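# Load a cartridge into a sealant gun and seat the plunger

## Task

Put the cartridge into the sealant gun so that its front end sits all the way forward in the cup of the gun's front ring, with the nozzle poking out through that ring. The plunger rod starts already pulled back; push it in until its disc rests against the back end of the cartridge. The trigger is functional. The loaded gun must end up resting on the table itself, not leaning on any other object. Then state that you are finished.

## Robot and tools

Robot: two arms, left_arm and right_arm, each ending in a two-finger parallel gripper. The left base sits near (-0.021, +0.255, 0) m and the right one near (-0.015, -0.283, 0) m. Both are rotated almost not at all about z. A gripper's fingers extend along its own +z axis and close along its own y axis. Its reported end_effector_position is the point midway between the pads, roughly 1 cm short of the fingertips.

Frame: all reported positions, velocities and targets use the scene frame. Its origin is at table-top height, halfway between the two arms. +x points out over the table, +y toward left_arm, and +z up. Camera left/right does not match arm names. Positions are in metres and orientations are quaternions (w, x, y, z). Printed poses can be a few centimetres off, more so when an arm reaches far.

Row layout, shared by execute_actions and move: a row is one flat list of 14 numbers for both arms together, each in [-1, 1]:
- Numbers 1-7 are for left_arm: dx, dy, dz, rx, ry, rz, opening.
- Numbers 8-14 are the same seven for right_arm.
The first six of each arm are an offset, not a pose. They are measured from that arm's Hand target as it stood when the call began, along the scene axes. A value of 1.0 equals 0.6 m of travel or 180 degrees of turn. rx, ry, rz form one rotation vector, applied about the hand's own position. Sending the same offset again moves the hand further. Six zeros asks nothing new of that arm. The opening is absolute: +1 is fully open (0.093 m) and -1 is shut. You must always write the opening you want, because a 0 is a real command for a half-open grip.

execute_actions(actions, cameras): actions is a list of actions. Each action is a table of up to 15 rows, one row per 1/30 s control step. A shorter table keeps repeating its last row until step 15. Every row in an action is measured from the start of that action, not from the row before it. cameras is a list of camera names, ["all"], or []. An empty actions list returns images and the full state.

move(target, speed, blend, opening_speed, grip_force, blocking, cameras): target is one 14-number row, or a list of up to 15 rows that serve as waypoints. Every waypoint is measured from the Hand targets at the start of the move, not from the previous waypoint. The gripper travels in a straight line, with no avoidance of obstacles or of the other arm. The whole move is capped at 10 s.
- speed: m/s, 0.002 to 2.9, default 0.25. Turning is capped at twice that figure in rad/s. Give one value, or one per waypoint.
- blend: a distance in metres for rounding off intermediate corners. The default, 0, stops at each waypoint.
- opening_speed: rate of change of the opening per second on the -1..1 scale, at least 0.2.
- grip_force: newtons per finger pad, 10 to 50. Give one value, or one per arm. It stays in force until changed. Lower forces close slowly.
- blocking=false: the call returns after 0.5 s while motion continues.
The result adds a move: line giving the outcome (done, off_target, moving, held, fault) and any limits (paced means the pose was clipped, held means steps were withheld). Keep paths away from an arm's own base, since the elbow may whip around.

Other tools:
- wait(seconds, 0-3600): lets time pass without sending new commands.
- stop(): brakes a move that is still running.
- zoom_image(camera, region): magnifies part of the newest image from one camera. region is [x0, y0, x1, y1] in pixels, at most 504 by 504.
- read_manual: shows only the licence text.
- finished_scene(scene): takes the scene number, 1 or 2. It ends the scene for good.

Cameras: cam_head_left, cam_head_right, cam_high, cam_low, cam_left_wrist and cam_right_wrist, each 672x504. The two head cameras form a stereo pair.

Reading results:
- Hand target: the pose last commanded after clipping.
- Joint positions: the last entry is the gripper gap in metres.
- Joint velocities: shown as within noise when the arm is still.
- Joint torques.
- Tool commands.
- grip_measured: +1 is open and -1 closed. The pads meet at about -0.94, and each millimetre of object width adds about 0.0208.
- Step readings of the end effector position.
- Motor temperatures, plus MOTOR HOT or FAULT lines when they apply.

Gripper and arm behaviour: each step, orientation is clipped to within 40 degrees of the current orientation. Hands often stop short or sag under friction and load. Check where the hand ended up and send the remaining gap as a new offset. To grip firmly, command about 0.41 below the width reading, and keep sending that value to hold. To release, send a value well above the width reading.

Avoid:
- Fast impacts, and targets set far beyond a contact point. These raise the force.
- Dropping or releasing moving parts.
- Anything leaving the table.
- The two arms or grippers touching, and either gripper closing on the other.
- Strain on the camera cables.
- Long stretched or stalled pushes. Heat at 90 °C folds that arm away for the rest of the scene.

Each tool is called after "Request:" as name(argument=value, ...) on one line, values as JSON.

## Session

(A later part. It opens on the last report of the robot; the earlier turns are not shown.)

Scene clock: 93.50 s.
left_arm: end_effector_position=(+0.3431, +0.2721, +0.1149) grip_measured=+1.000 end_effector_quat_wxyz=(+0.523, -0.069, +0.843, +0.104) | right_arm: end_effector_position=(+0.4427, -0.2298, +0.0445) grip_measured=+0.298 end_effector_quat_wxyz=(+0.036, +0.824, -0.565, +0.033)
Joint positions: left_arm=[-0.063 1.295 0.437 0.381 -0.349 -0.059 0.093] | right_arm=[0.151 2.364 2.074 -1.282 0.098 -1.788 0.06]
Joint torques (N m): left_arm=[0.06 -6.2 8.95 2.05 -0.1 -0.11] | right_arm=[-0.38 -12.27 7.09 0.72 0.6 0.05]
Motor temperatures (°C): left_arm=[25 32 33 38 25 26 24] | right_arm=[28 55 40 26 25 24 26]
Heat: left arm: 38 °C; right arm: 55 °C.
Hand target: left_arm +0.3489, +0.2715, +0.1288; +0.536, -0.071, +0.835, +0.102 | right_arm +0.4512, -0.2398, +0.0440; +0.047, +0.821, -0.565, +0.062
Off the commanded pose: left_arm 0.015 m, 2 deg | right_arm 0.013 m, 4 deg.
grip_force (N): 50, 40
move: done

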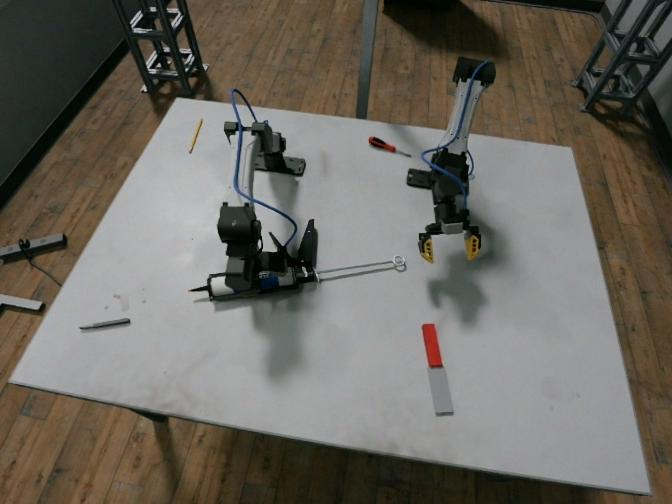

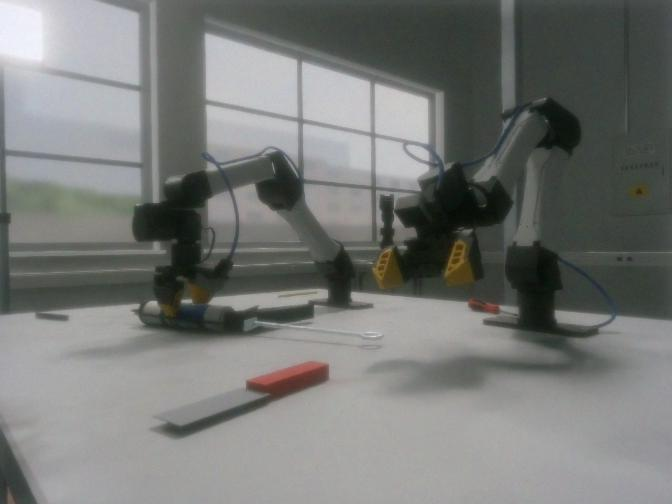

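Request:
move(target=[[0,0,0,0,0,0,1,-0.005,0.006,0.05,0,0,0,0.3],[0,0,0,0,0,0,1,-0.005,0.006,0.15,0,0,0,0.3]], speed=0.1, blend=0.01, cameras=["cam_high","cam_low","cam_right_wrist","cam_head_right"])

Request:
zoom_image(camera="cam_high", region=[180, 240, 300, 310])

Request:
zoom_image(camera="cam_low", region=[130, 290, 170, 325])

Request:
zoom_image(camera="cam_low", region=[210, 275, 265, 340])

Scene clock: 95.27 s.
left_arm: end_effector_position=(+0.3431, +0.2721, +0.1149) grip_measured=+1.000 end_effector_quat_wxyz=(+0.523, -0.069, +0.843, +0.104) | right_arm: end_effector_position=(+0.4474, -0.2353, +0.1260) grip_measured=+0.299 end_effector_quat_wxyz=(+0.032, +0.822, -0.565, +0.066)
Joint positions: left_arm=[-0.063 1.295 0.437 0.381 -0.349 -0.059 0.093] | right_arm=[0.152 2.364 2.396 -1.55 0.137 -1.788 0.06]
Joint torques (N m): left_arm=[0.05 -6.22 8.94 2.05 -0.09 -0.11] | right_arm=[0.31 -12.67 9.14 0.38 0.24 0.06]
Motor temperatures (°C): left_arm=[25 32 33 38 25 26 24] | right_arm=[28 55 40 26 25 24 26]
Heat: left arm: 38 °C; right arm: 55 °C.
Hand target: left_arm +0.3489, +0.2715, +0.1288; +0.536, -0.071, +0.835, +0.102 | right_arm +0.4483, -0.2361, +0.1340; +0.047, +0.821, -0.565, +0.062
Off the commanded pose: left_arm 0.015 m, 2 deg | right_arm 0.008 m, 2 deg.
joint sent to its limit (right arm) — joint 4 (wrist pitch), lower limit. The joint targets still meet the commanded pose.
grip_force (N): 50, 40
move: done
cam_right_wrist: T_world_to_cam=[[0.93355, 0.35837, 0.00734, -0.3335], [0.29395, -0.77714, 0.55646, -0.34737], [0.20513, -0.51732, -0.83084, -0.02324]] pos_world=[0.41822, -0.16246, 0.17644]
Images, in order (width x height): cam_head_right 672x504, cam_high 672x504, cam_low 672x504, cam_right_wrist 672x504.

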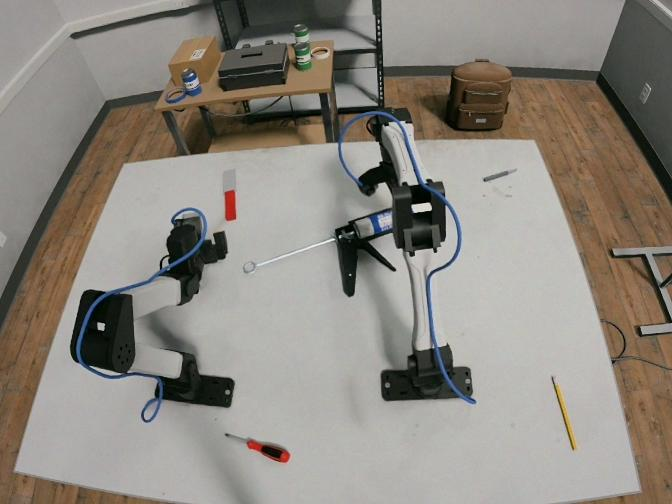

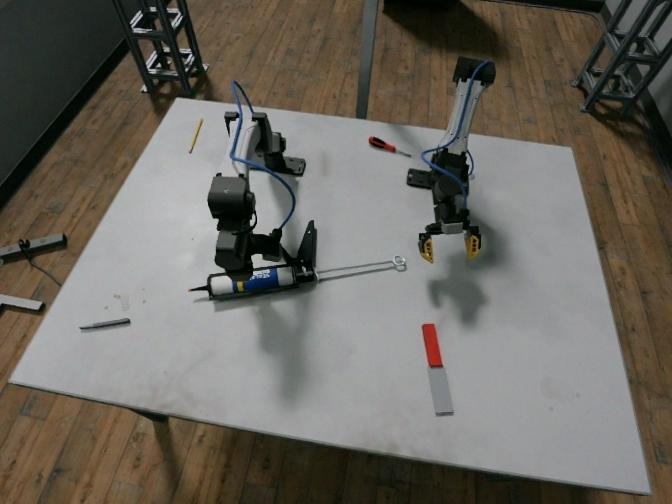

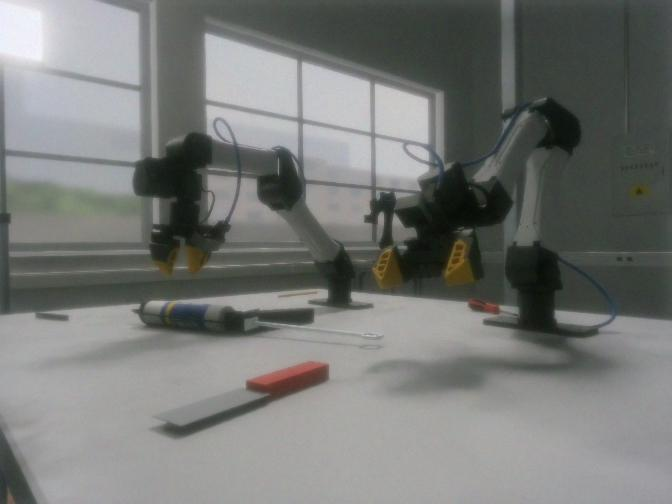

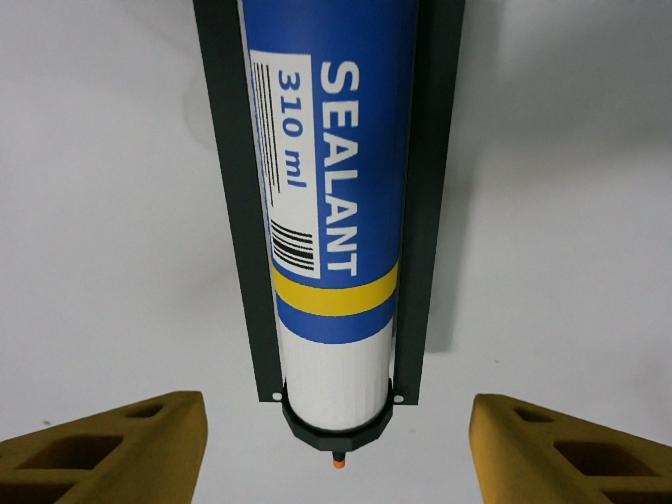

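Scaled by 4.200 from the camera's image (finer frame: 960x720).

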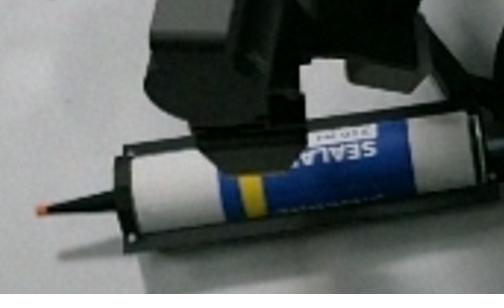

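Scaled by 12.600 from the camera's image (finer frame: 960x720).

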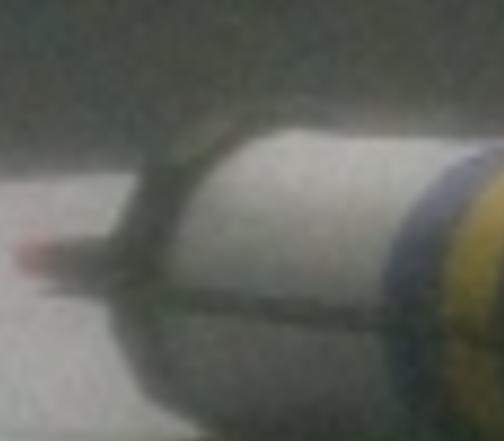

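Scaled by 7.754 from the camera's image (finer frame: 960x720).

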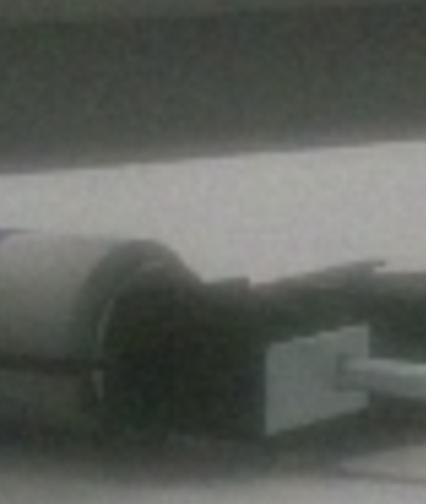

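Request:
zoom_image(camera="cam_right_wrist", region=[230, 330, 450, 480])

Request:
zoom_image(camera="cam_high", region=[185, 265, 245, 310])

Request:
zoom_image(camera="cam_high", region=[270, 245, 330, 290])

Request:
zoom_image(camera="cam_head_right", region=[320, 180, 420, 260])

Scaled by 2.291 from the camera's image (finer frame: 960x720).

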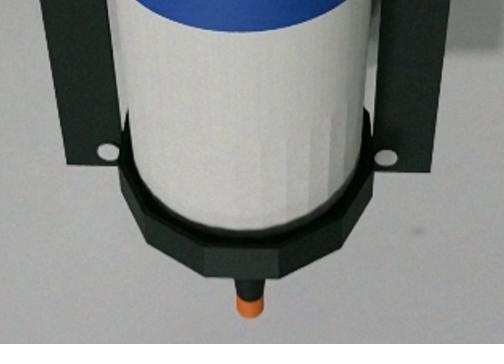

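Scaled by 8.400 from the camera's image (finer frame: 960x720).

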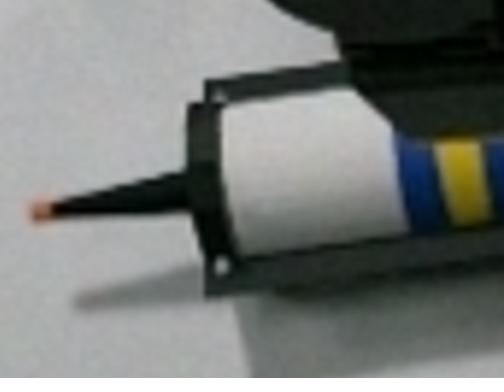

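Scaled by 8.400 from the camera's image (finer frame: 960x720).

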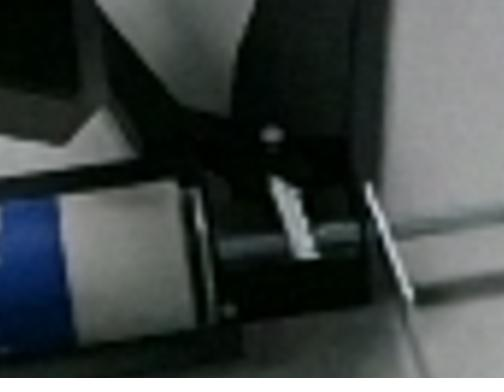

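Scaled by 5.040 from the camera's image (finer frame: 960x720).

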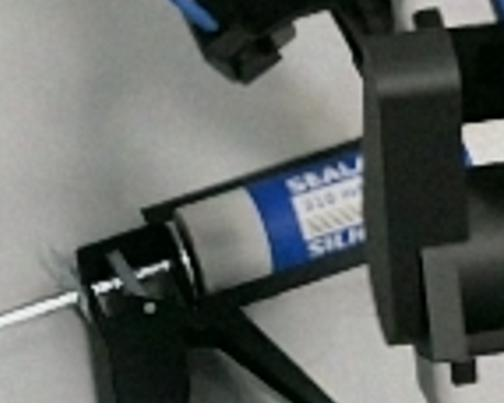

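Request:
move(target=[0,0,0,0,0,0,1,-0.122,0.1685,-0.01,0.0492,-0.025,-0.5014,1], speed=0.25, cameras=["cam_high","cam_low","cam_right_wrist","cam_head_right","cam_head_left"])

Scene clock: 100.40 s.
left_arm: end_effector_position=(+0.3431, +0.2721, +0.1149) grip_measured=+1.000 end_effector_quat_wxyz=(+0.523, -0.069, +0.843, +0.104) | right_arm: end_effector_position=(+0.3775, -0.1395, +0.1189) grip_measured=+1.000 end_effector_quat_wxyz=(-0.013, -0.180, +0.983, -0.010)
Joint positions: left_arm=[-0.063 1.295 0.437 0.381 -0.349 -0.059 0.093] | right_arm=[0.357 2.196 2.09 -1.494 0.016 -0.006 0.093]
Joint torques (N m): left_arm=[0.05 -6.22 8.95 2.04 -0.09 -0.11] | right_arm=[0.46 -14.02 5.61 0.54 -0.11 0.16]
Motor temperatures (°C): left_arm=[25 32 33 38 25 26 24] | right_arm=[28 56 40 26 25 24 25]
Heat: left arm: 38 °C; right arm: 56 °C.
Hand target: left_arm +0.3489, +0.2715, +0.1288; +0.536, -0.071, +0.835, +0.102 | right_arm +0.3750, -0.1351, +0.1281; +0.000, -0.178, +0.984, +0.000
Off the commanded pose: left_arm 0.015 m, 2 deg | right_arm 0.010 m, 2 deg.
grip_force (N): 50, 40
move: done
cam_right_wrist: T_world_to_cam=[[0.3557, -0.9346, 0.00103, -0.26406], [-0.83165, -0.31601, 0.45661, 0.25273], [-0.42643, -0.16327, -0.88966, 0.32955]] pos_world=[0.44464, -0.11312, 0.17805]
Images, in order (width x height): cam_head_left 672x504, cam_head_right 672x504, cam_high 672x504, cam_low 672x504, cam_right_wrist 672x504.

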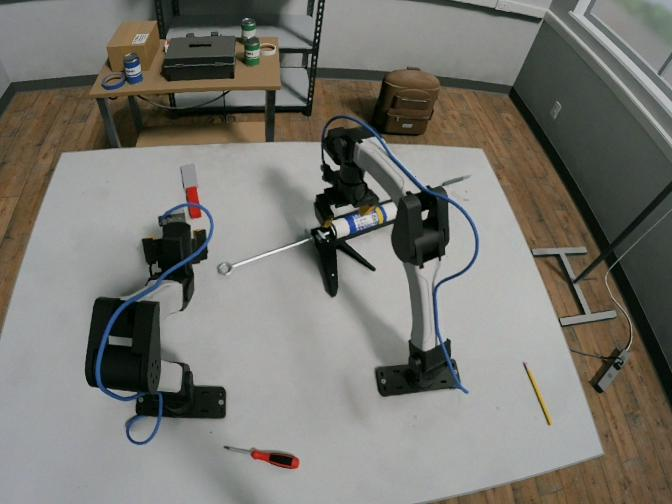

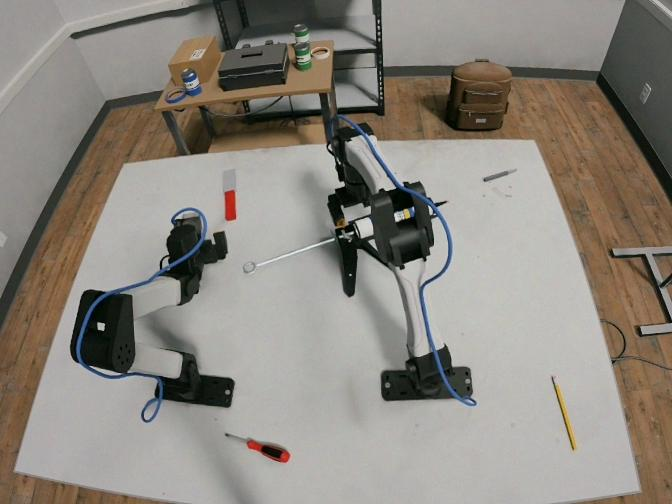

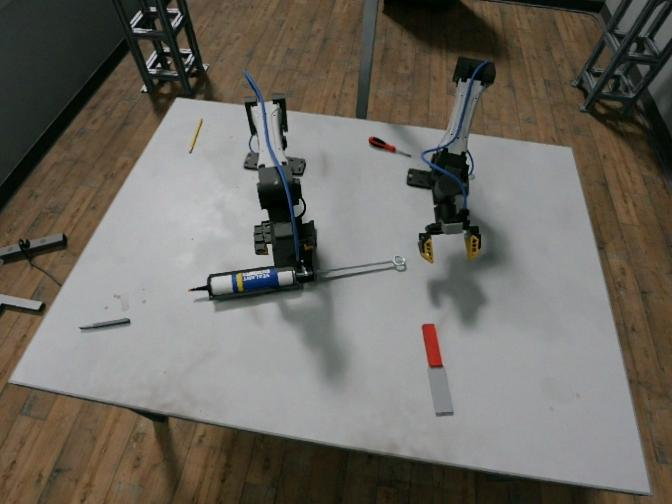

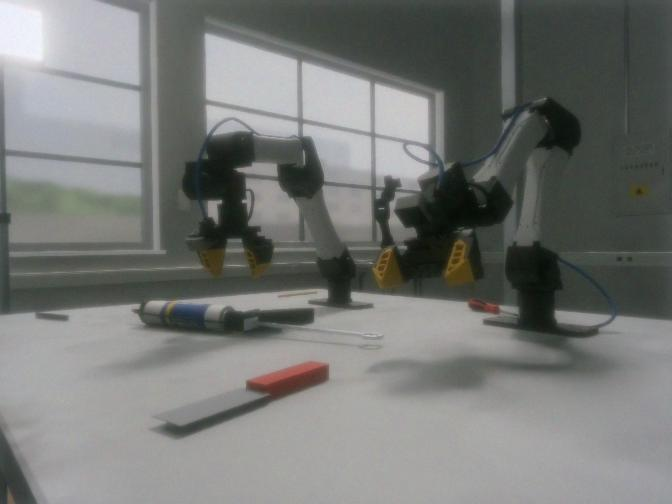

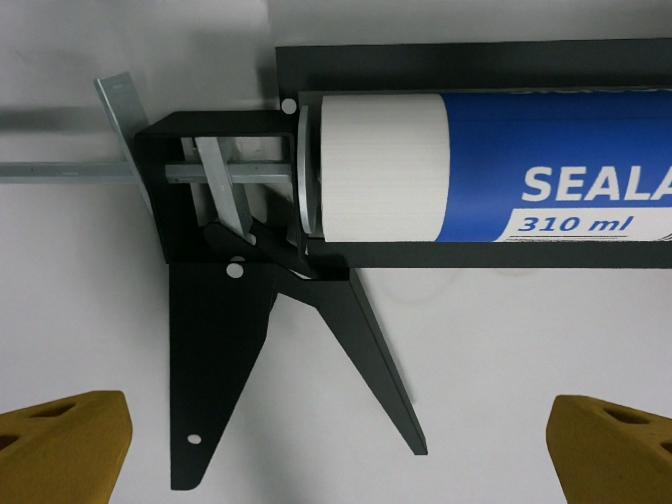

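Request:
move(target=[0,0,0,0,0,0,1,-0.047,0.0305,-0.06,0,0,0,1], speed=0.2, cameras=["cam_high","cam_right_wrist"])

Scene clock: 102.20 s.
left_arm: end_effector_position=(+0.3431, +0.2721, +0.1149) grip_measured=+1.000 end_effector_quat_wxyz=(+0.523, -0.069, +0.843, +0.104) | right_arm: end_effector_position=(+0.3487, -0.1181, +0.0860) grip_measured=+1.000 end_effector_quat_wxyz=(-0.009, -0.183, +0.983, -0.008)
Joint positions: left_arm=[-0.063 1.295 0.437 0.381 -0.349 -0.059 0.093] | right_arm=[0.431 2.095 1.801 -1.298 0.012 0.063 0.093]
Joint torques (N m): left_arm=[0.05 -6.22 8.95 2.05 -0.09 -0.11] | right_arm=[-0.08 -13.12 5.63 0.56 -0.09 0.13]
Motor temperatures (°C): left_arm=[25 32 33 38 25 26 24] | right_arm=[28 56 40 26 25 24 25]
Heat: left arm: 38 °C; right arm: 56 °C.
Hand target: left_arm +0.3489, +0.2715, +0.1288; +0.536, -0.071, +0.835, +0.102 | right_arm +0.3468, -0.1167, +0.0921; +0.000, -0.178, +0.984, +0.000
Off the commanded pose: left_arm 0.015 m, 2 deg | right_arm 0.006 m, 1 deg.
grip_force (N): 50, 40
move: done
cam_right_wrist: T_world_to_cam=[[0.36063, -0.93271, -0.0012, -0.23512], [-0.83319, -0.32273, 0.44905, 0.25087], [-0.41922, -0.16094, -0.8935, 0.28963]] pos_world=[0.41524, -0.09172, 0.14585]

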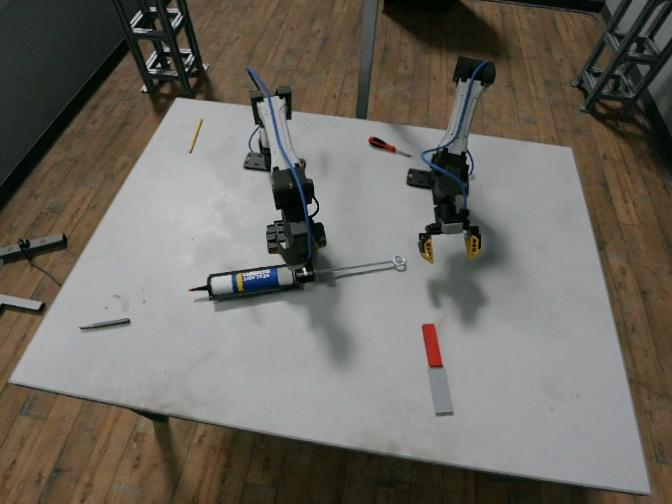

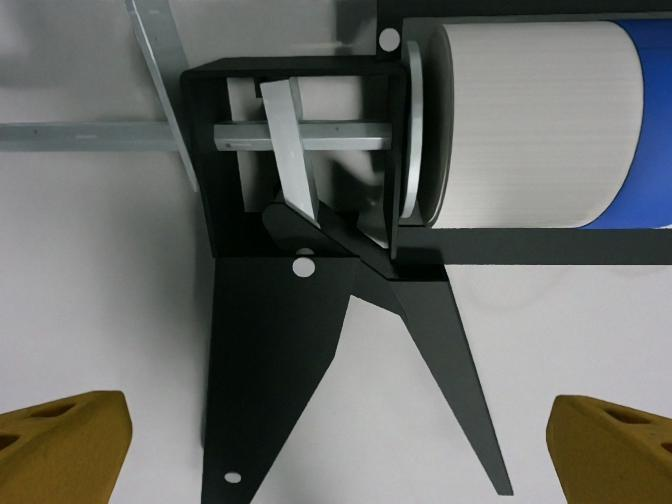

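Request:
move(target=[0,0,0,0,0,0,1,-0.0203,-0.0076,-0.045,0,0,0,1], speed=0.15, cameras=["cam_low","cam_right_wrist"])

Scene clock: 103.63 s.
left_arm: end_effector_position=(+0.3431, +0.2721, +0.1149) grip_measured=+1.000 end_effector_quat_wxyz=(+0.523, -0.069, +0.843, +0.104) | right_arm: end_effector_position=(+0.3360, -0.1240, +0.0587) grip_measured=+1.000 end_effector_quat_wxyz=(-0.011, -0.181, +0.983, -0.009)
Joint positions: left_arm=[-0.063 1.295 0.437 0.381 -0.349 -0.059 0.093] | right_arm=[0.431 2.055 1.63 -1.171 0.012 0.066 0.093]
Joint torques (N m): left_arm=[0.05 -6.2 8.94 2.05 -0.09 -0.11] | right_arm=[0.21 -12.67 5.57 0.56 0.01 0.12]
Motor temperatures (°C): left_arm=[25 32 33 38 25 26 24] | right_arm=[28 56 40 26 25 24 25]
Heat: left arm: 38 °C; right arm: 56 °C.
Hand target: left_arm +0.3489, +0.2715, +0.1288; +0.536, -0.071, +0.835, +0.102 | right_arm +0.3347, -0.1213, +0.0651; +0.000, -0.178, +0.984, +0.000
Off the commanded pose: left_arm 0.015 m, 2 deg | right_arm 0.007 m, 2 deg.
grip_force (N): 50, 40
move: done
cam_right_wrist: T_world_to_cam=[[0.35816, -0.93366, -0.00097, -0.23524], [-0.83278, -0.31993, 0.4518, 0.25065], [-0.42214, -0.16101, -0.89212, 0.25975]] pos_world=[0.40264, -0.09762, 0.11825]

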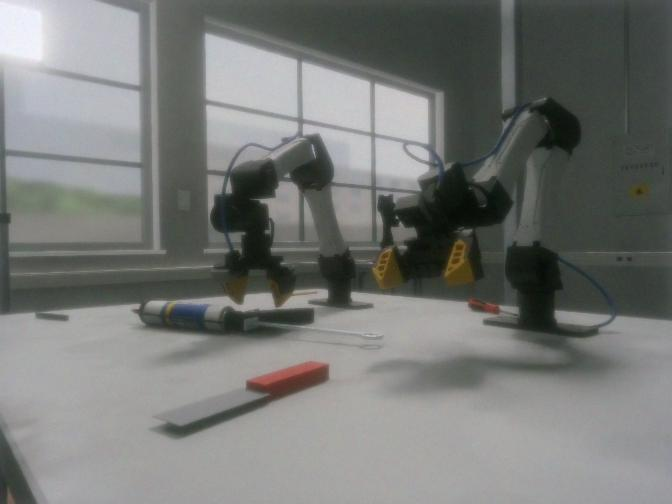

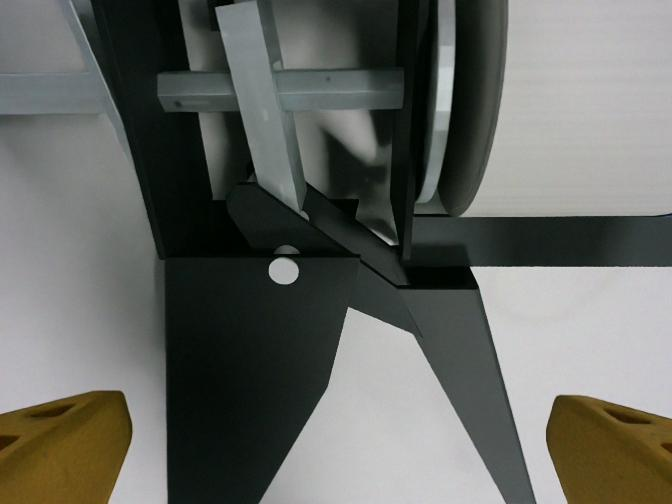

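Request:
move(target=[0,0,0,0,0,0,1,0.0032,0.0055,-0.018,0,0,0,1], speed=0.1, cameras=["cam_right_wrist"])

Scene clock: 104.63 s.
left_arm: end_effector_position=(+0.3431, +0.2721, +0.1149) grip_measured=+1.000 end_effector_quat_wxyz=(+0.523, -0.069, +0.843, +0.104) | right_arm: end_effector_position=(+0.3397, -0.1222, +0.0551) grip_measured=+1.000 end_effector_quat_wxyz=(-0.001, -0.179, +0.984, -0.006)
Joint positions: left_arm=[-0.063 1.295 0.437 0.381 -0.349 -0.059 0.093] | right_arm=[0.431 2.055 1.616 -1.137 0.012 0.071 0.093]
Joint torques (N m): left_arm=[0.06 -6.22 8.94 2.05 -0.09 -0.11] | right_arm=[0.61 -10.8 5.67 0.58 -0.07 0.16]
Motor temperatures (°C): left_arm=[25 32 33 38 25 26 24] | right_arm=[28 55 40 26 25 24 25]
Heat: left arm: 38 °C; right arm: 55 °C.
Hand target: left_arm +0.3489, +0.2715, +0.1288; +0.536, -0.071, +0.835, +0.102 | right_arm +0.3366, -0.1180, +0.0543; +0.000, -0.178, +0.984, +0.000
Off the commanded pose: left_arm 0.015 m, 2 deg | right_arm 0.005 m, 1 deg.
grip_force (N): 50, 40
move: done
cam_right_wrist: T_world_to_cam=[[0.35279, -0.9357, -0.00224, -0.2334], [-0.84267, -0.31875, 0.43395, 0.26048], [-0.40676, -0.15121, -0.90094, 0.25495]] pos_world=[0.40554, -0.09682, 0.11614]

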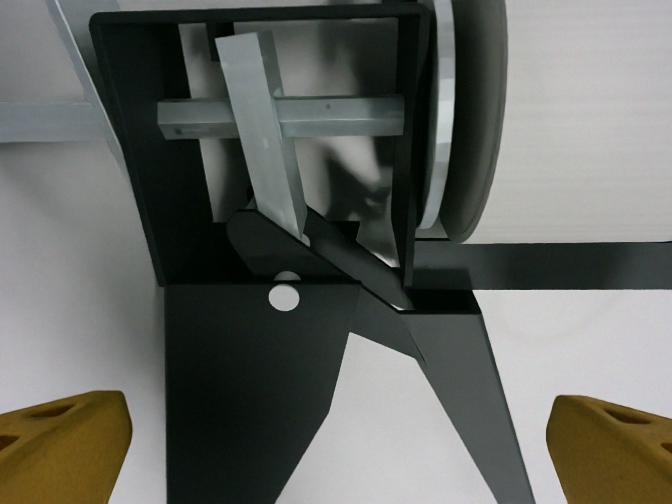

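Request:
move(target=[0,0,0,0,0,0,1,-0.0043,0.0035,-0.03,0,0,0,1], speed=0.1, cameras=["cam_right_wrist"])

Scene clock: 105.67 s.
left_arm: end_effector_position=(+0.3431, +0.2721, +0.1149) grip_measured=+1.000 end_effector_quat_wxyz=(+0.523, -0.069, +0.843, +0.104) | right_arm: end_effector_position=(+0.3376, -0.1193, +0.0412) grip_measured=+1.000 end_effector_quat_wxyz=(+0.004, -0.179, +0.984, -0.005)
Joint positions: left_arm=[-0.063 1.295 0.437 0.381 -0.349 -0.059 0.093] | right_arm=[0.44 2.055 1.559 -1.07 0.012 0.079 0.093]
Joint torques (N m): left_arm=[0.06 -6.22 8.94 2.05 -0.09 -0.11] | right_arm=[0.53 -9.89 5.67 0.65 -0.08 0.15]
Motor temperatures (°C): left_arm=[25 32 33 38 25 26 24] | right_arm=[28 55 40 26 25 24 25]
Heat: left arm: 38 °C; right arm: 55 °C.
Hand target: left_arm +0.3489, +0.2715, +0.1288; +0.536, -0.071, +0.835, +0.102 | right_arm +0.3340, -0.1159, +0.0363; +0.000, -0.178, +0.984, +0.000
Off the commanded pose: left_arm 0.015 m, 2 deg | right_arm 0.007 m, 1 deg.
grip_force (N): 50, 40
move: done
cam_right_wrist: T_world_to_cam=[[0.3539, -0.93528, -0.00308, -0.23018], [-0.84647, -0.32169, 0.42426, 0.26708], [-0.39779, -0.14753, -0.90553, 0.23958]] pos_world=[0.40284, -0.09402, 0.10293]

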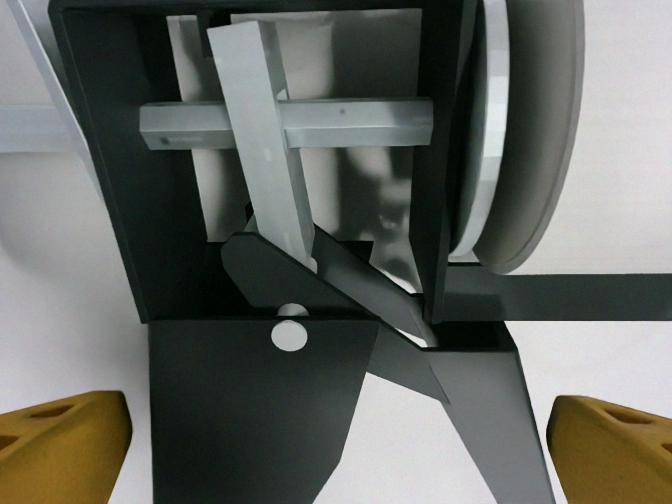

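Request:
move(target=[0,0,0,0,0,0,1,-0.001,0,-0.012,0,0,0,1], speed=0.1, cameras=["cam_right_wrist"], grip_force=[50,35])

Scene clock: 106.40 s.
left_arm: end_effector_position=(+0.3431, +0.2721, +0.1149) grip_measured=+1.000 end_effector_quat_wxyz=(+0.523, -0.069, +0.843, +0.104) | right_arm: end_effector_position=(+0.3365, -0.1198, +0.0360) grip_measured=+1.000 end_effector_quat_wxyz=(+0.005, -0.179, +0.984, -0.005)
Joint positions: left_arm=[-0.063 1.295 0.437 0.381 -0.349 -0.059 0.093] | right_arm=[0.44 2.055 1.538 -1.048 0.012 0.08 0.093]
Joint torques (N m): left_arm=[0.05 -6.22 8.94 2.05 -0.09 -0.11] | right_arm=[0.53 -9.25 5.72 0.67 -0.08 0.15]
Motor temperatures (°C): left_arm=[25 32 33 38 25 26 24] | right_arm=[28 55 40 26 25 24 25]
Heat: left arm: 38 °C; right arm: 55 °C.
Hand target: left_arm +0.3489, +0.2715, +0.1288; +0.536, -0.071, +0.835, +0.102 | right_arm +0.3333, -0.1159, +0.0291; +0.000, -0.178, +0.984, +0.000
Off the commanded pose: left_arm 0.015 m, 2 deg | right_arm 0.009 m, 1 deg.
grip_force (N): 50, 35
move: done
cam_right_wrist: T_world_to_cam=[[0.35356, -0.93541, -0.00309, -0.2302], [-0.84691, -0.32151, 0.42353, 0.26834], [-0.39717, -0.14712, -0.90588, 0.23413]] pos_world=[0.40164, -0.09462, 0.09773]

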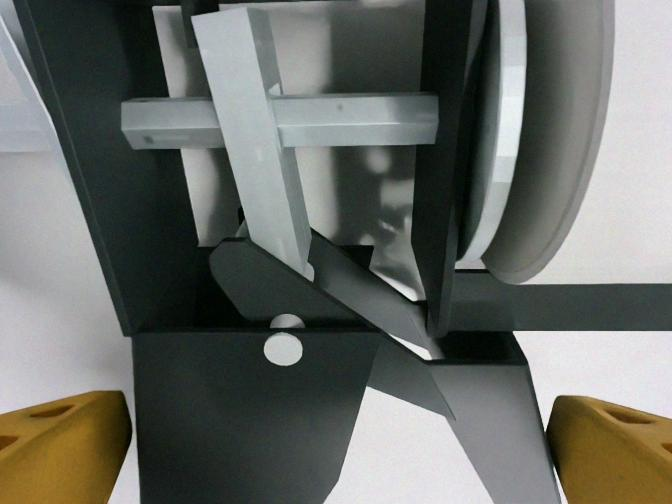

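Request:
move(target=[0,0,0,0,0,0,1,0,0,0,0,0,0,0.65], opening_speed=0.4, cameras=["cam_right_wrist"])

Request:
move(target=[0,0,0,0,0,0,1,0,0,0,0,0,0,0.4], opening_speed=0.4, cameras=["cam_right_wrist"])

Scene clock: 107.67 s.
left_arm: end_effector_position=(+0.3431, +0.2721, +0.1149) grip_measured=+1.000 end_effector_quat_wxyz=(+0.523, -0.069, +0.843, +0.104) | right_arm: end_effector_position=(+0.3344, -0.1212, +0.0353) grip_measured=+0.655 end_effector_quat_wxyz=(+0.001, -0.171, +0.985, -0.009)
Joint positions: left_arm=[-0.063 1.295 0.437 0.381 -0.349 -0.059 0.093] | right_arm=[0.442 2.055 1.535 -1.054 0.018 0.097 0.077]
Joint torques (N m): left_arm=[0.05 -6.22 8.95 2.05 -0.1 -0.11] | right_arm=[0.29 -9.24 6 0.72 -0.11 -0.01]
Heat: left arm: 38 °C; right arm: 54 °C.
Hand target: left_arm +0.3489, +0.2715, +0.1288; +0.536, -0.071, +0.835, +0.102 | right_arm +0.3334, -0.1159, +0.0291; +0.000, -0.178, +0.984, +0.000
Off the commanded pose: left_arm 0.015 m, 2 deg | right_arm 0.008 m, 1 deg.
grip_force (N): 50, 35
move: done
cam_right_wrist: T_world_to_cam=[[0.3389, -0.94081, 0.00416, -0.22674], [-0.84937, -0.30406, 0.43142, 0.26904], [-0.40462, -0.14974, -0.90214, 0.23451]] pos_world=[0.40024, -0.0964, 0.09643]

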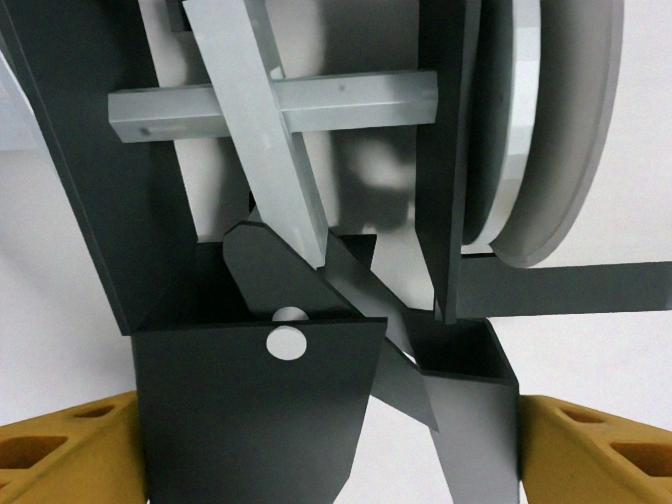

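Scene clock: 108.67 s.
left_arm: end_effector_position=(+0.3431, +0.2721, +0.1149) grip_measured=+1.000 end_effector_quat_wxyz=(+0.523, -0.069, +0.843, +0.104) | right_arm: end_effector_position=(+0.3305, -0.1219, +0.0346) grip_measured=+0.406 end_effector_quat_wxyz=(-0.007, -0.170, +0.985, -0.008)
Joint positions: left_arm=[-0.063 1.295 0.437 0.381 -0.349 -0.059 0.093] | right_arm=[0.442 2.055 1.532 -1.066 0.012 0.1 0.065]
Joint torques (N m): left_arm=[0.03 -6.23 8.94 2.05 -0.09 -0.11] | right_arm=[0.36 -9.28 6.08 0.81 -0.1 -0.04]
Heat: left arm: 39 °C; right arm: 54 °C.
Hand target: left_arm +0.3489, +0.2715, +0.1288; +0.536, -0.071, +0.835, +0.102 | right_arm +0.3334, -0.1159, +0.0291; +0.000, -0.178, +0.984, +0.000
Off the commanded pose: left_arm 0.015 m, 2 deg | right_arm 0.009 m, 2 deg.
grip_force (N): 50, 35
move: done
cam_right_wrist: T_world_to_cam=[[0.33631, -0.94175, -0.0005, -0.22516], [-0.84319, -0.30135, 0.44521, 0.26365], [-0.41942, -0.1493, -0.89543, 0.23702]] pos_world=[0.39744, -0.0972, 0.09475]

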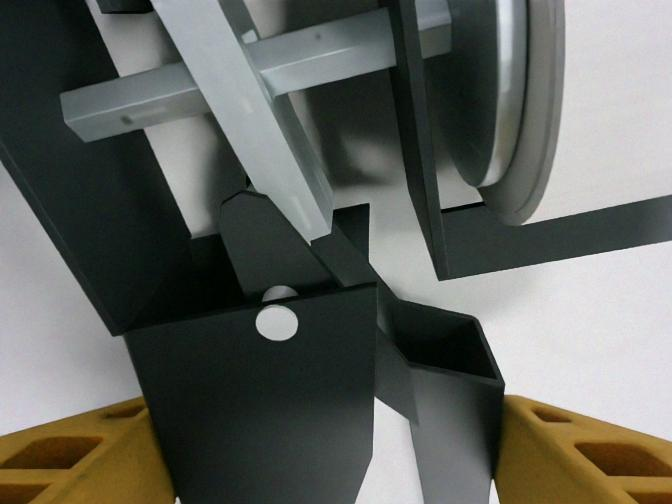

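Request:
move(target=[0,0,0,0,0,0,1,0,0,0,0,0,0,0.2], opening_speed=0.3, cameras=["cam_right_wrist"])

Request:
wait(seconds=0.5)

Scene clock: 109.73 s.
left_arm: end_effector_position=(+0.3431, +0.2721, +0.1149) grip_measured=+1.000 end_effector_quat_wxyz=(+0.523, -0.069, +0.843, +0.104) | right_arm: end_effector_position=(+0.3292, -0.1219, +0.0346) grip_measured=+0.207 end_effector_quat_wxyz=(-0.010, -0.170, +0.985, -0.007)
Joint positions: left_arm=[-0.063 1.295 0.437 0.381 -0.349 -0.059 0.093] | right_arm=[0.442 2.055 1.532 -1.071 0.009 0.1 0.055]
Joint torques (N m): left_arm=[0.03 -6.22 8.95 2.05 -0.09 -0.11] | right_arm=[0.38 -9.29 6.12 0.84 -0.05 -0.02]
Heat: left arm: 39 °C; right arm: 53 °C.
Hand target: left_arm +0.3489, +0.2715, +0.1288; +0.536, -0.071, +0.835, +0.102 | right_arm +0.3335, -0.1159, +0.0291; +0.000, -0.178, +0.984, +0.000
Off the commanded pose: left_arm 0.015 m, 2 deg | right_arm 0.009 m, 2 deg.
grip_force (N): 50, 35
move: done
cam_right_wrist: T_world_to_cam=[[0.33591, -0.94189, -0.00298, -0.22466], [-0.84076, -0.30127, 0.44985, 0.26161], [-0.42461, -0.14861, -0.8931, 0.23816]] pos_world=[0.39654, -0.0974, 0.09435]

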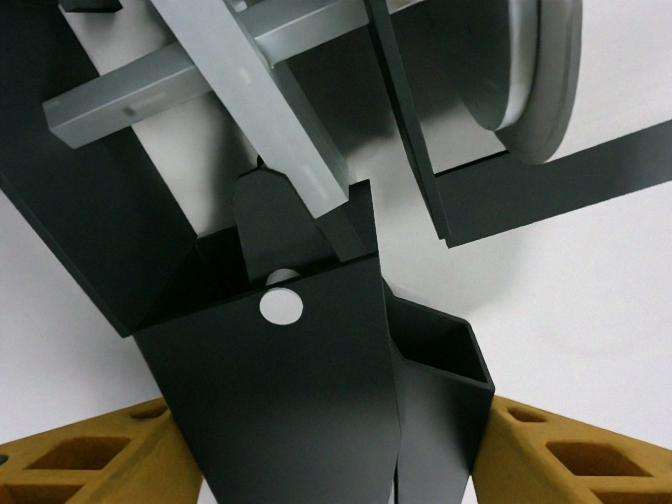

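Scene clock: 110.23 s.
left_arm: end_effector_position=(+0.3431, +0.2721, +0.1149) grip_measured=+1.000 end_effector_quat_wxyz=(+0.523, -0.069, +0.843, +0.104) | right_arm: end_effector_position=(+0.3292, -0.1219, +0.0346) grip_measured=+0.207 end_effector_quat_wxyz=(-0.010, -0.170, +0.985, -0.007)
Joint positions: left_arm=[-0.063 1.295 0.437 0.381 -0.349 -0.059 0.093] | right_arm=[0.442 2.055 1.532 -1.071 0.009 0.1 0.055]
Joint torques (N m): left_arm=[0.06 -6.19 8.95 2.05 -0.09 -0.11] | right_arm=[0.35 -9.25 6.22 0.84 -0.04 -0.03]
Heat: left arm: 39 °C; right arm: 53 °C.
Hand target: left_arm +0.3489, +0.2715, +0.1288; +0.536, -0.071, +0.835, +0.102 | right_arm +0.3335, -0.1159, +0.0291; +0.000, -0.178, +0.984, +0.000
Tool commands: left_gripper/opening=+1.0 right_gripper/opening=+0.2
Off the commanded pose: left_arm 0.015 m, 2 deg | right_arm 0.009 m, 2 deg.
grip_force (N): 50, 35
wait: 0.50 s; at rest by 0.17 s

Request:
move(target=[0,0,0,0,0,0,1,0,0,0,0,0,0,1], opening_speed=0.8, cameras=["cam_right_wrist","cam_high","cam_head_right"])

Request:
zoom_image(camera="cam_high", region=[180, 240, 300, 310])

Scene clock: 111.70 s.
left_arm: end_effector_position=(+0.3431, +0.2721, +0.1149) grip_measured=+1.000 end_effector_quat_wxyz=(+0.523, -0.069, +0.843, +0.104) | right_arm: end_effector_position=(+0.3387, -0.1177, +0.0346) grip_measured=+1.000 end_effector_quat_wxyz=(+0.011, -0.173, +0.985, -0.002)
Joint positions: left_arm=[-0.063 1.295 0.437 0.381 -0.349 -0.059 0.093] | right_arm=[0.442 2.055 1.532 -1.029 0.011 0.094 0.093]
Joint torques (N m): left_arm=[0.05 -6.2 8.94 2.05 -0.09 -0.11] | right_arm=[0.35 -9.17 6.23 0.53 -0.03 0.01]
Heat: left arm: 39 °C; right arm: 53 °C.
Hand target: left_arm +0.3489, +0.2715, +0.1288; +0.536, -0.071, +0.835, +0.102 | right_arm +0.3334, -0.1159, +0.0291; +0.000, -0.178, +0.984, +0.000
Off the commanded pose: left_arm 0.015 m, 2 deg | right_arm 0.008 m, 1 deg.
grip_force (N): 50, 35
move: done
cam_right_wrist: T_world_to_cam=[[0.34256, -0.93948, -0.00559, -0.22569], [-0.85551, -0.31439, 0.41141, 0.27565], [-0.38827, -0.13615, -0.91143, 0.23259]] pos_world=[0.40344, -0.09371, 0.09732]
Images, in order (width x height): cam_head_right 672x504, cam_high 672x504, cam_right_wrist 672x504.

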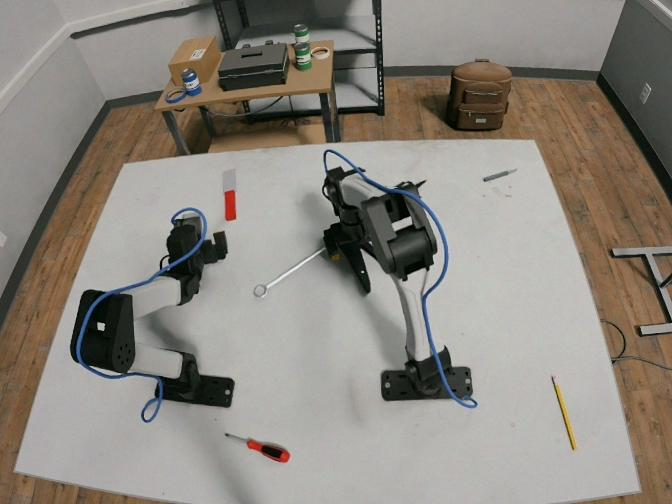

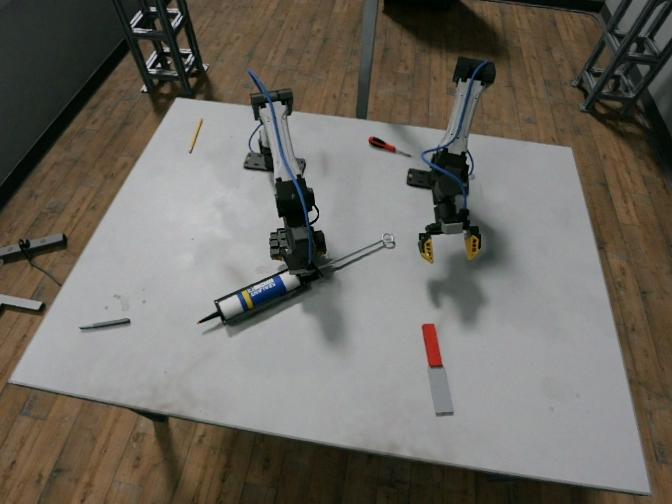

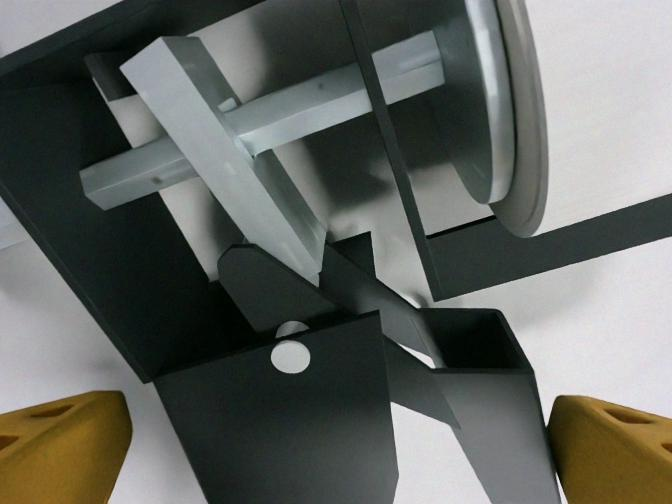

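Scaled by 4.200 from the camera's image (finer frame: 960x720).

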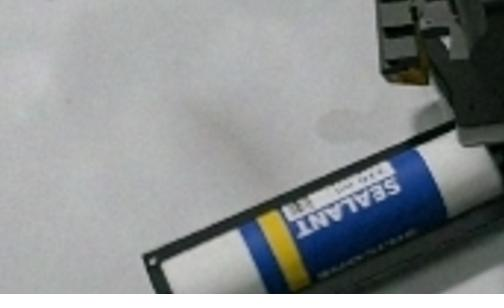

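Request:
zoom_image(camera="cam_high", region=[190, 280, 260, 335])

Request:
move(target=[0,0,0,0,0,0,1,0,0,0,0,0,0,0.6], opening_speed=0.4)

Request:
move(target=[0,0,0,0,0,0,1,0,0,0,0,0,0,0.35], opening_speed=0.4, cameras=["cam_right_wrist","cam_high"])

Request:
zoom_image(camera="cam_high", region=[180, 280, 260, 345])

Scaled by 7.200 from the camera's image (finer frame: 960x720).

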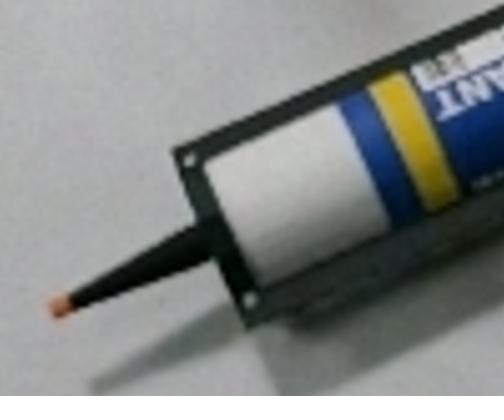

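Scene clock: 113.03 s.
left_arm: end_effector_position=(+0.3431, +0.2721, +0.1149) grip_measured=+1.000 end_effector_quat_wxyz=(+0.523, -0.069, +0.843, +0.104) | right_arm: end_effector_position=(+0.3381, -0.1184, +0.0346) grip_measured=+0.603 end_effector_quat_wxyz=(+0.010, -0.173, +0.985, -0.004)
Joint positions: left_arm=[-0.063 1.295 0.437 0.381 -0.349 -0.059 0.093] | right_arm=[0.442 2.055 1.532 -1.032 0.013 0.093 0.074]
Joint torques (N m): left_arm=[0.06 -6.23 8.94 2.05 -0.1 -0.11] | right_arm=[0.32 -9.39 6.34 0.55 -0.09 0.02]
Heat: left arm: 39 °C; right arm: 52 °C.
Hand target: left_arm +0.3489, +0.2715, +0.1288; +0.536, -0.071, +0.835, +0.102 | right_arm +0.3335, -0.1159, +0.0291; +0.000, -0.178, +0.984, +0.000
Off the commanded pose: left_arm 0.015 m, 2 deg | right_arm 0.008 m, 1 deg.
grip_force (N): 50, 35
move: done

Scene clock: 113.93 s.
left_arm: end_effector_position=(+0.3431, +0.2721, +0.1149) grip_measured=+1.000 end_effector_quat_wxyz=(+0.523, -0.069, +0.843, +0.104) | right_arm: end_effector_position=(+0.3379, -0.1185, +0.0346) grip_measured=+0.483 end_effector_quat_wxyz=(+0.009, -0.171, +0.985, -0.004)
Joint positions: left_arm=[-0.063 1.295 0.437 0.381 -0.349 -0.059 0.093] | right_arm=[0.442 2.055 1.532 -1.033 0.013 0.097 0.068]
Joint torques (N m): left_arm=[0.06 -6.2 8.95 2.05 -0.09 -0.11] | right_arm=[0.27 -9.39 6.13 0.56 -0.07 -0.03]
Heat: left arm: 39 °C; right arm: 52 °C.
Hand target: left_arm +0.3489, +0.2715, +0.1288; +0.536, -0.071, +0.835, +0.102 | right_arm +0.3334, -0.1159, +0.0291; +0.000, -0.178, +0.984, +0.000
Off the commanded pose: left_arm 0.015 m, 2 deg | right_arm 0.008 m, 1 deg.
grip_force (N): 50, 35
move: done
cam_right_wrist: T_world_to_cam=[[0.33894, -0.9408, -0.00334, -0.22516], [-0.85549, -0.30968, 0.41501, 0.27518], [-0.39148, -0.1378, -0.90981, 0.23299]] pos_world=[0.40294, -0.0945, 0.09702]
Images, in order (width x height): cam_high 672x504, cam_right_wrist 672x504.

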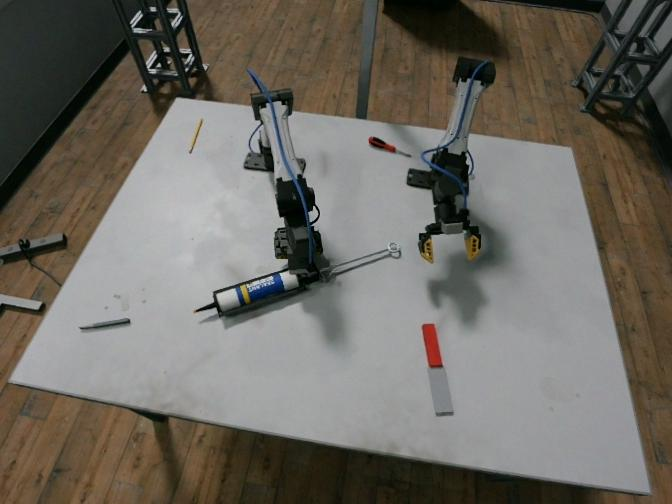

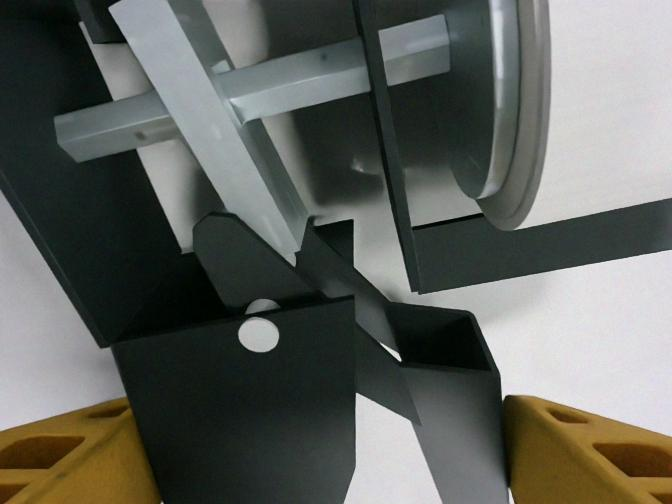

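Scaled by 6.300 from the camera's image (finer frame: 960x720).

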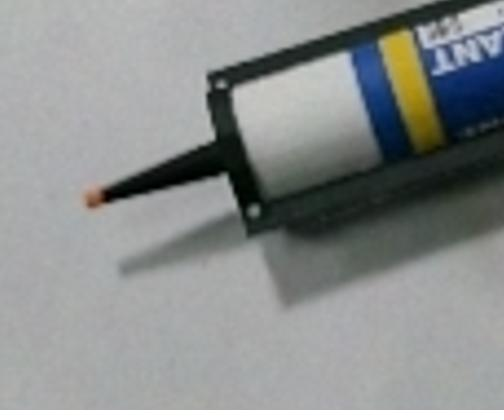

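Request:
move(target=[0,0,0,0,0,0,1,0,0,0,0,0,0,1], opening_speed=0.8, cameras=["cam_right_wrist"])

Scene clock: 115.17 s.
left_arm: end_effector_position=(+0.3431, +0.2721, +0.1149) grip_measured=+1.000 end_effector_quat_wxyz=(+0.523, -0.069, +0.843, +0.104) | right_arm: end_effector_position=(+0.3383, -0.1183, +0.0346) grip_measured=+1.000 end_effector_quat_wxyz=(+0.010, -0.173, +0.985, -0.004)
Joint positions: left_arm=[-0.063 1.295 0.437 0.381 -0.349 -0.059 0.093] | right_arm=[0.442 2.055 1.532 -1.031 0.013 0.094 0.093]
Joint torques (N m): left_arm=[0.06 -6.2 8.94 2.05 -0.09 -0.11] | right_arm=[0.27 -9.33 6.16 0.51 -0.1 0.01]
Heat: left arm: 39 °C; right arm: 51 °C.
Hand target: left_arm +0.3489, +0.2715, +0.1288; +0.536, -0.071, +0.835, +0.102 | right_arm +0.3334, -0.1159, +0.0291; +0.000, -0.178, +0.984, +0.000
Off the commanded pose: left_arm 0.015 m, 2 deg | right_arm 0.008 m, 1 deg.
grip_force (N): 50, 35
move: done
cam_right_wrist: T_world_to_cam=[[0.34212, -0.93965, -0.00348, -0.22601], [-0.85513, -0.31288, 0.41335, 0.27511], [-0.38949, -0.13844, -0.91057, 0.23252]] pos_world=[0.40314, -0.09411, 0.09722]

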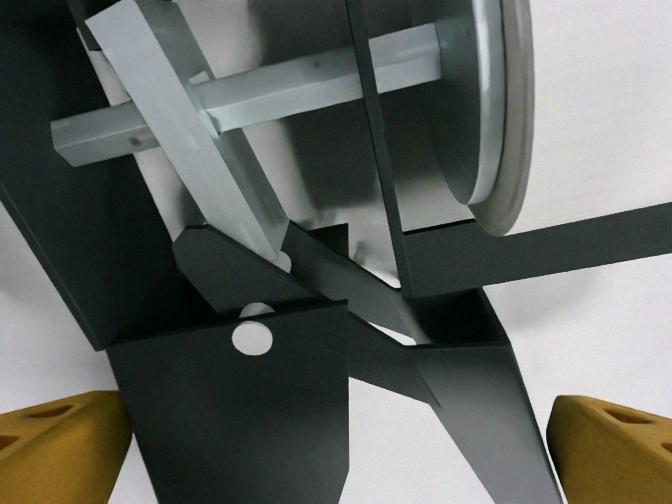

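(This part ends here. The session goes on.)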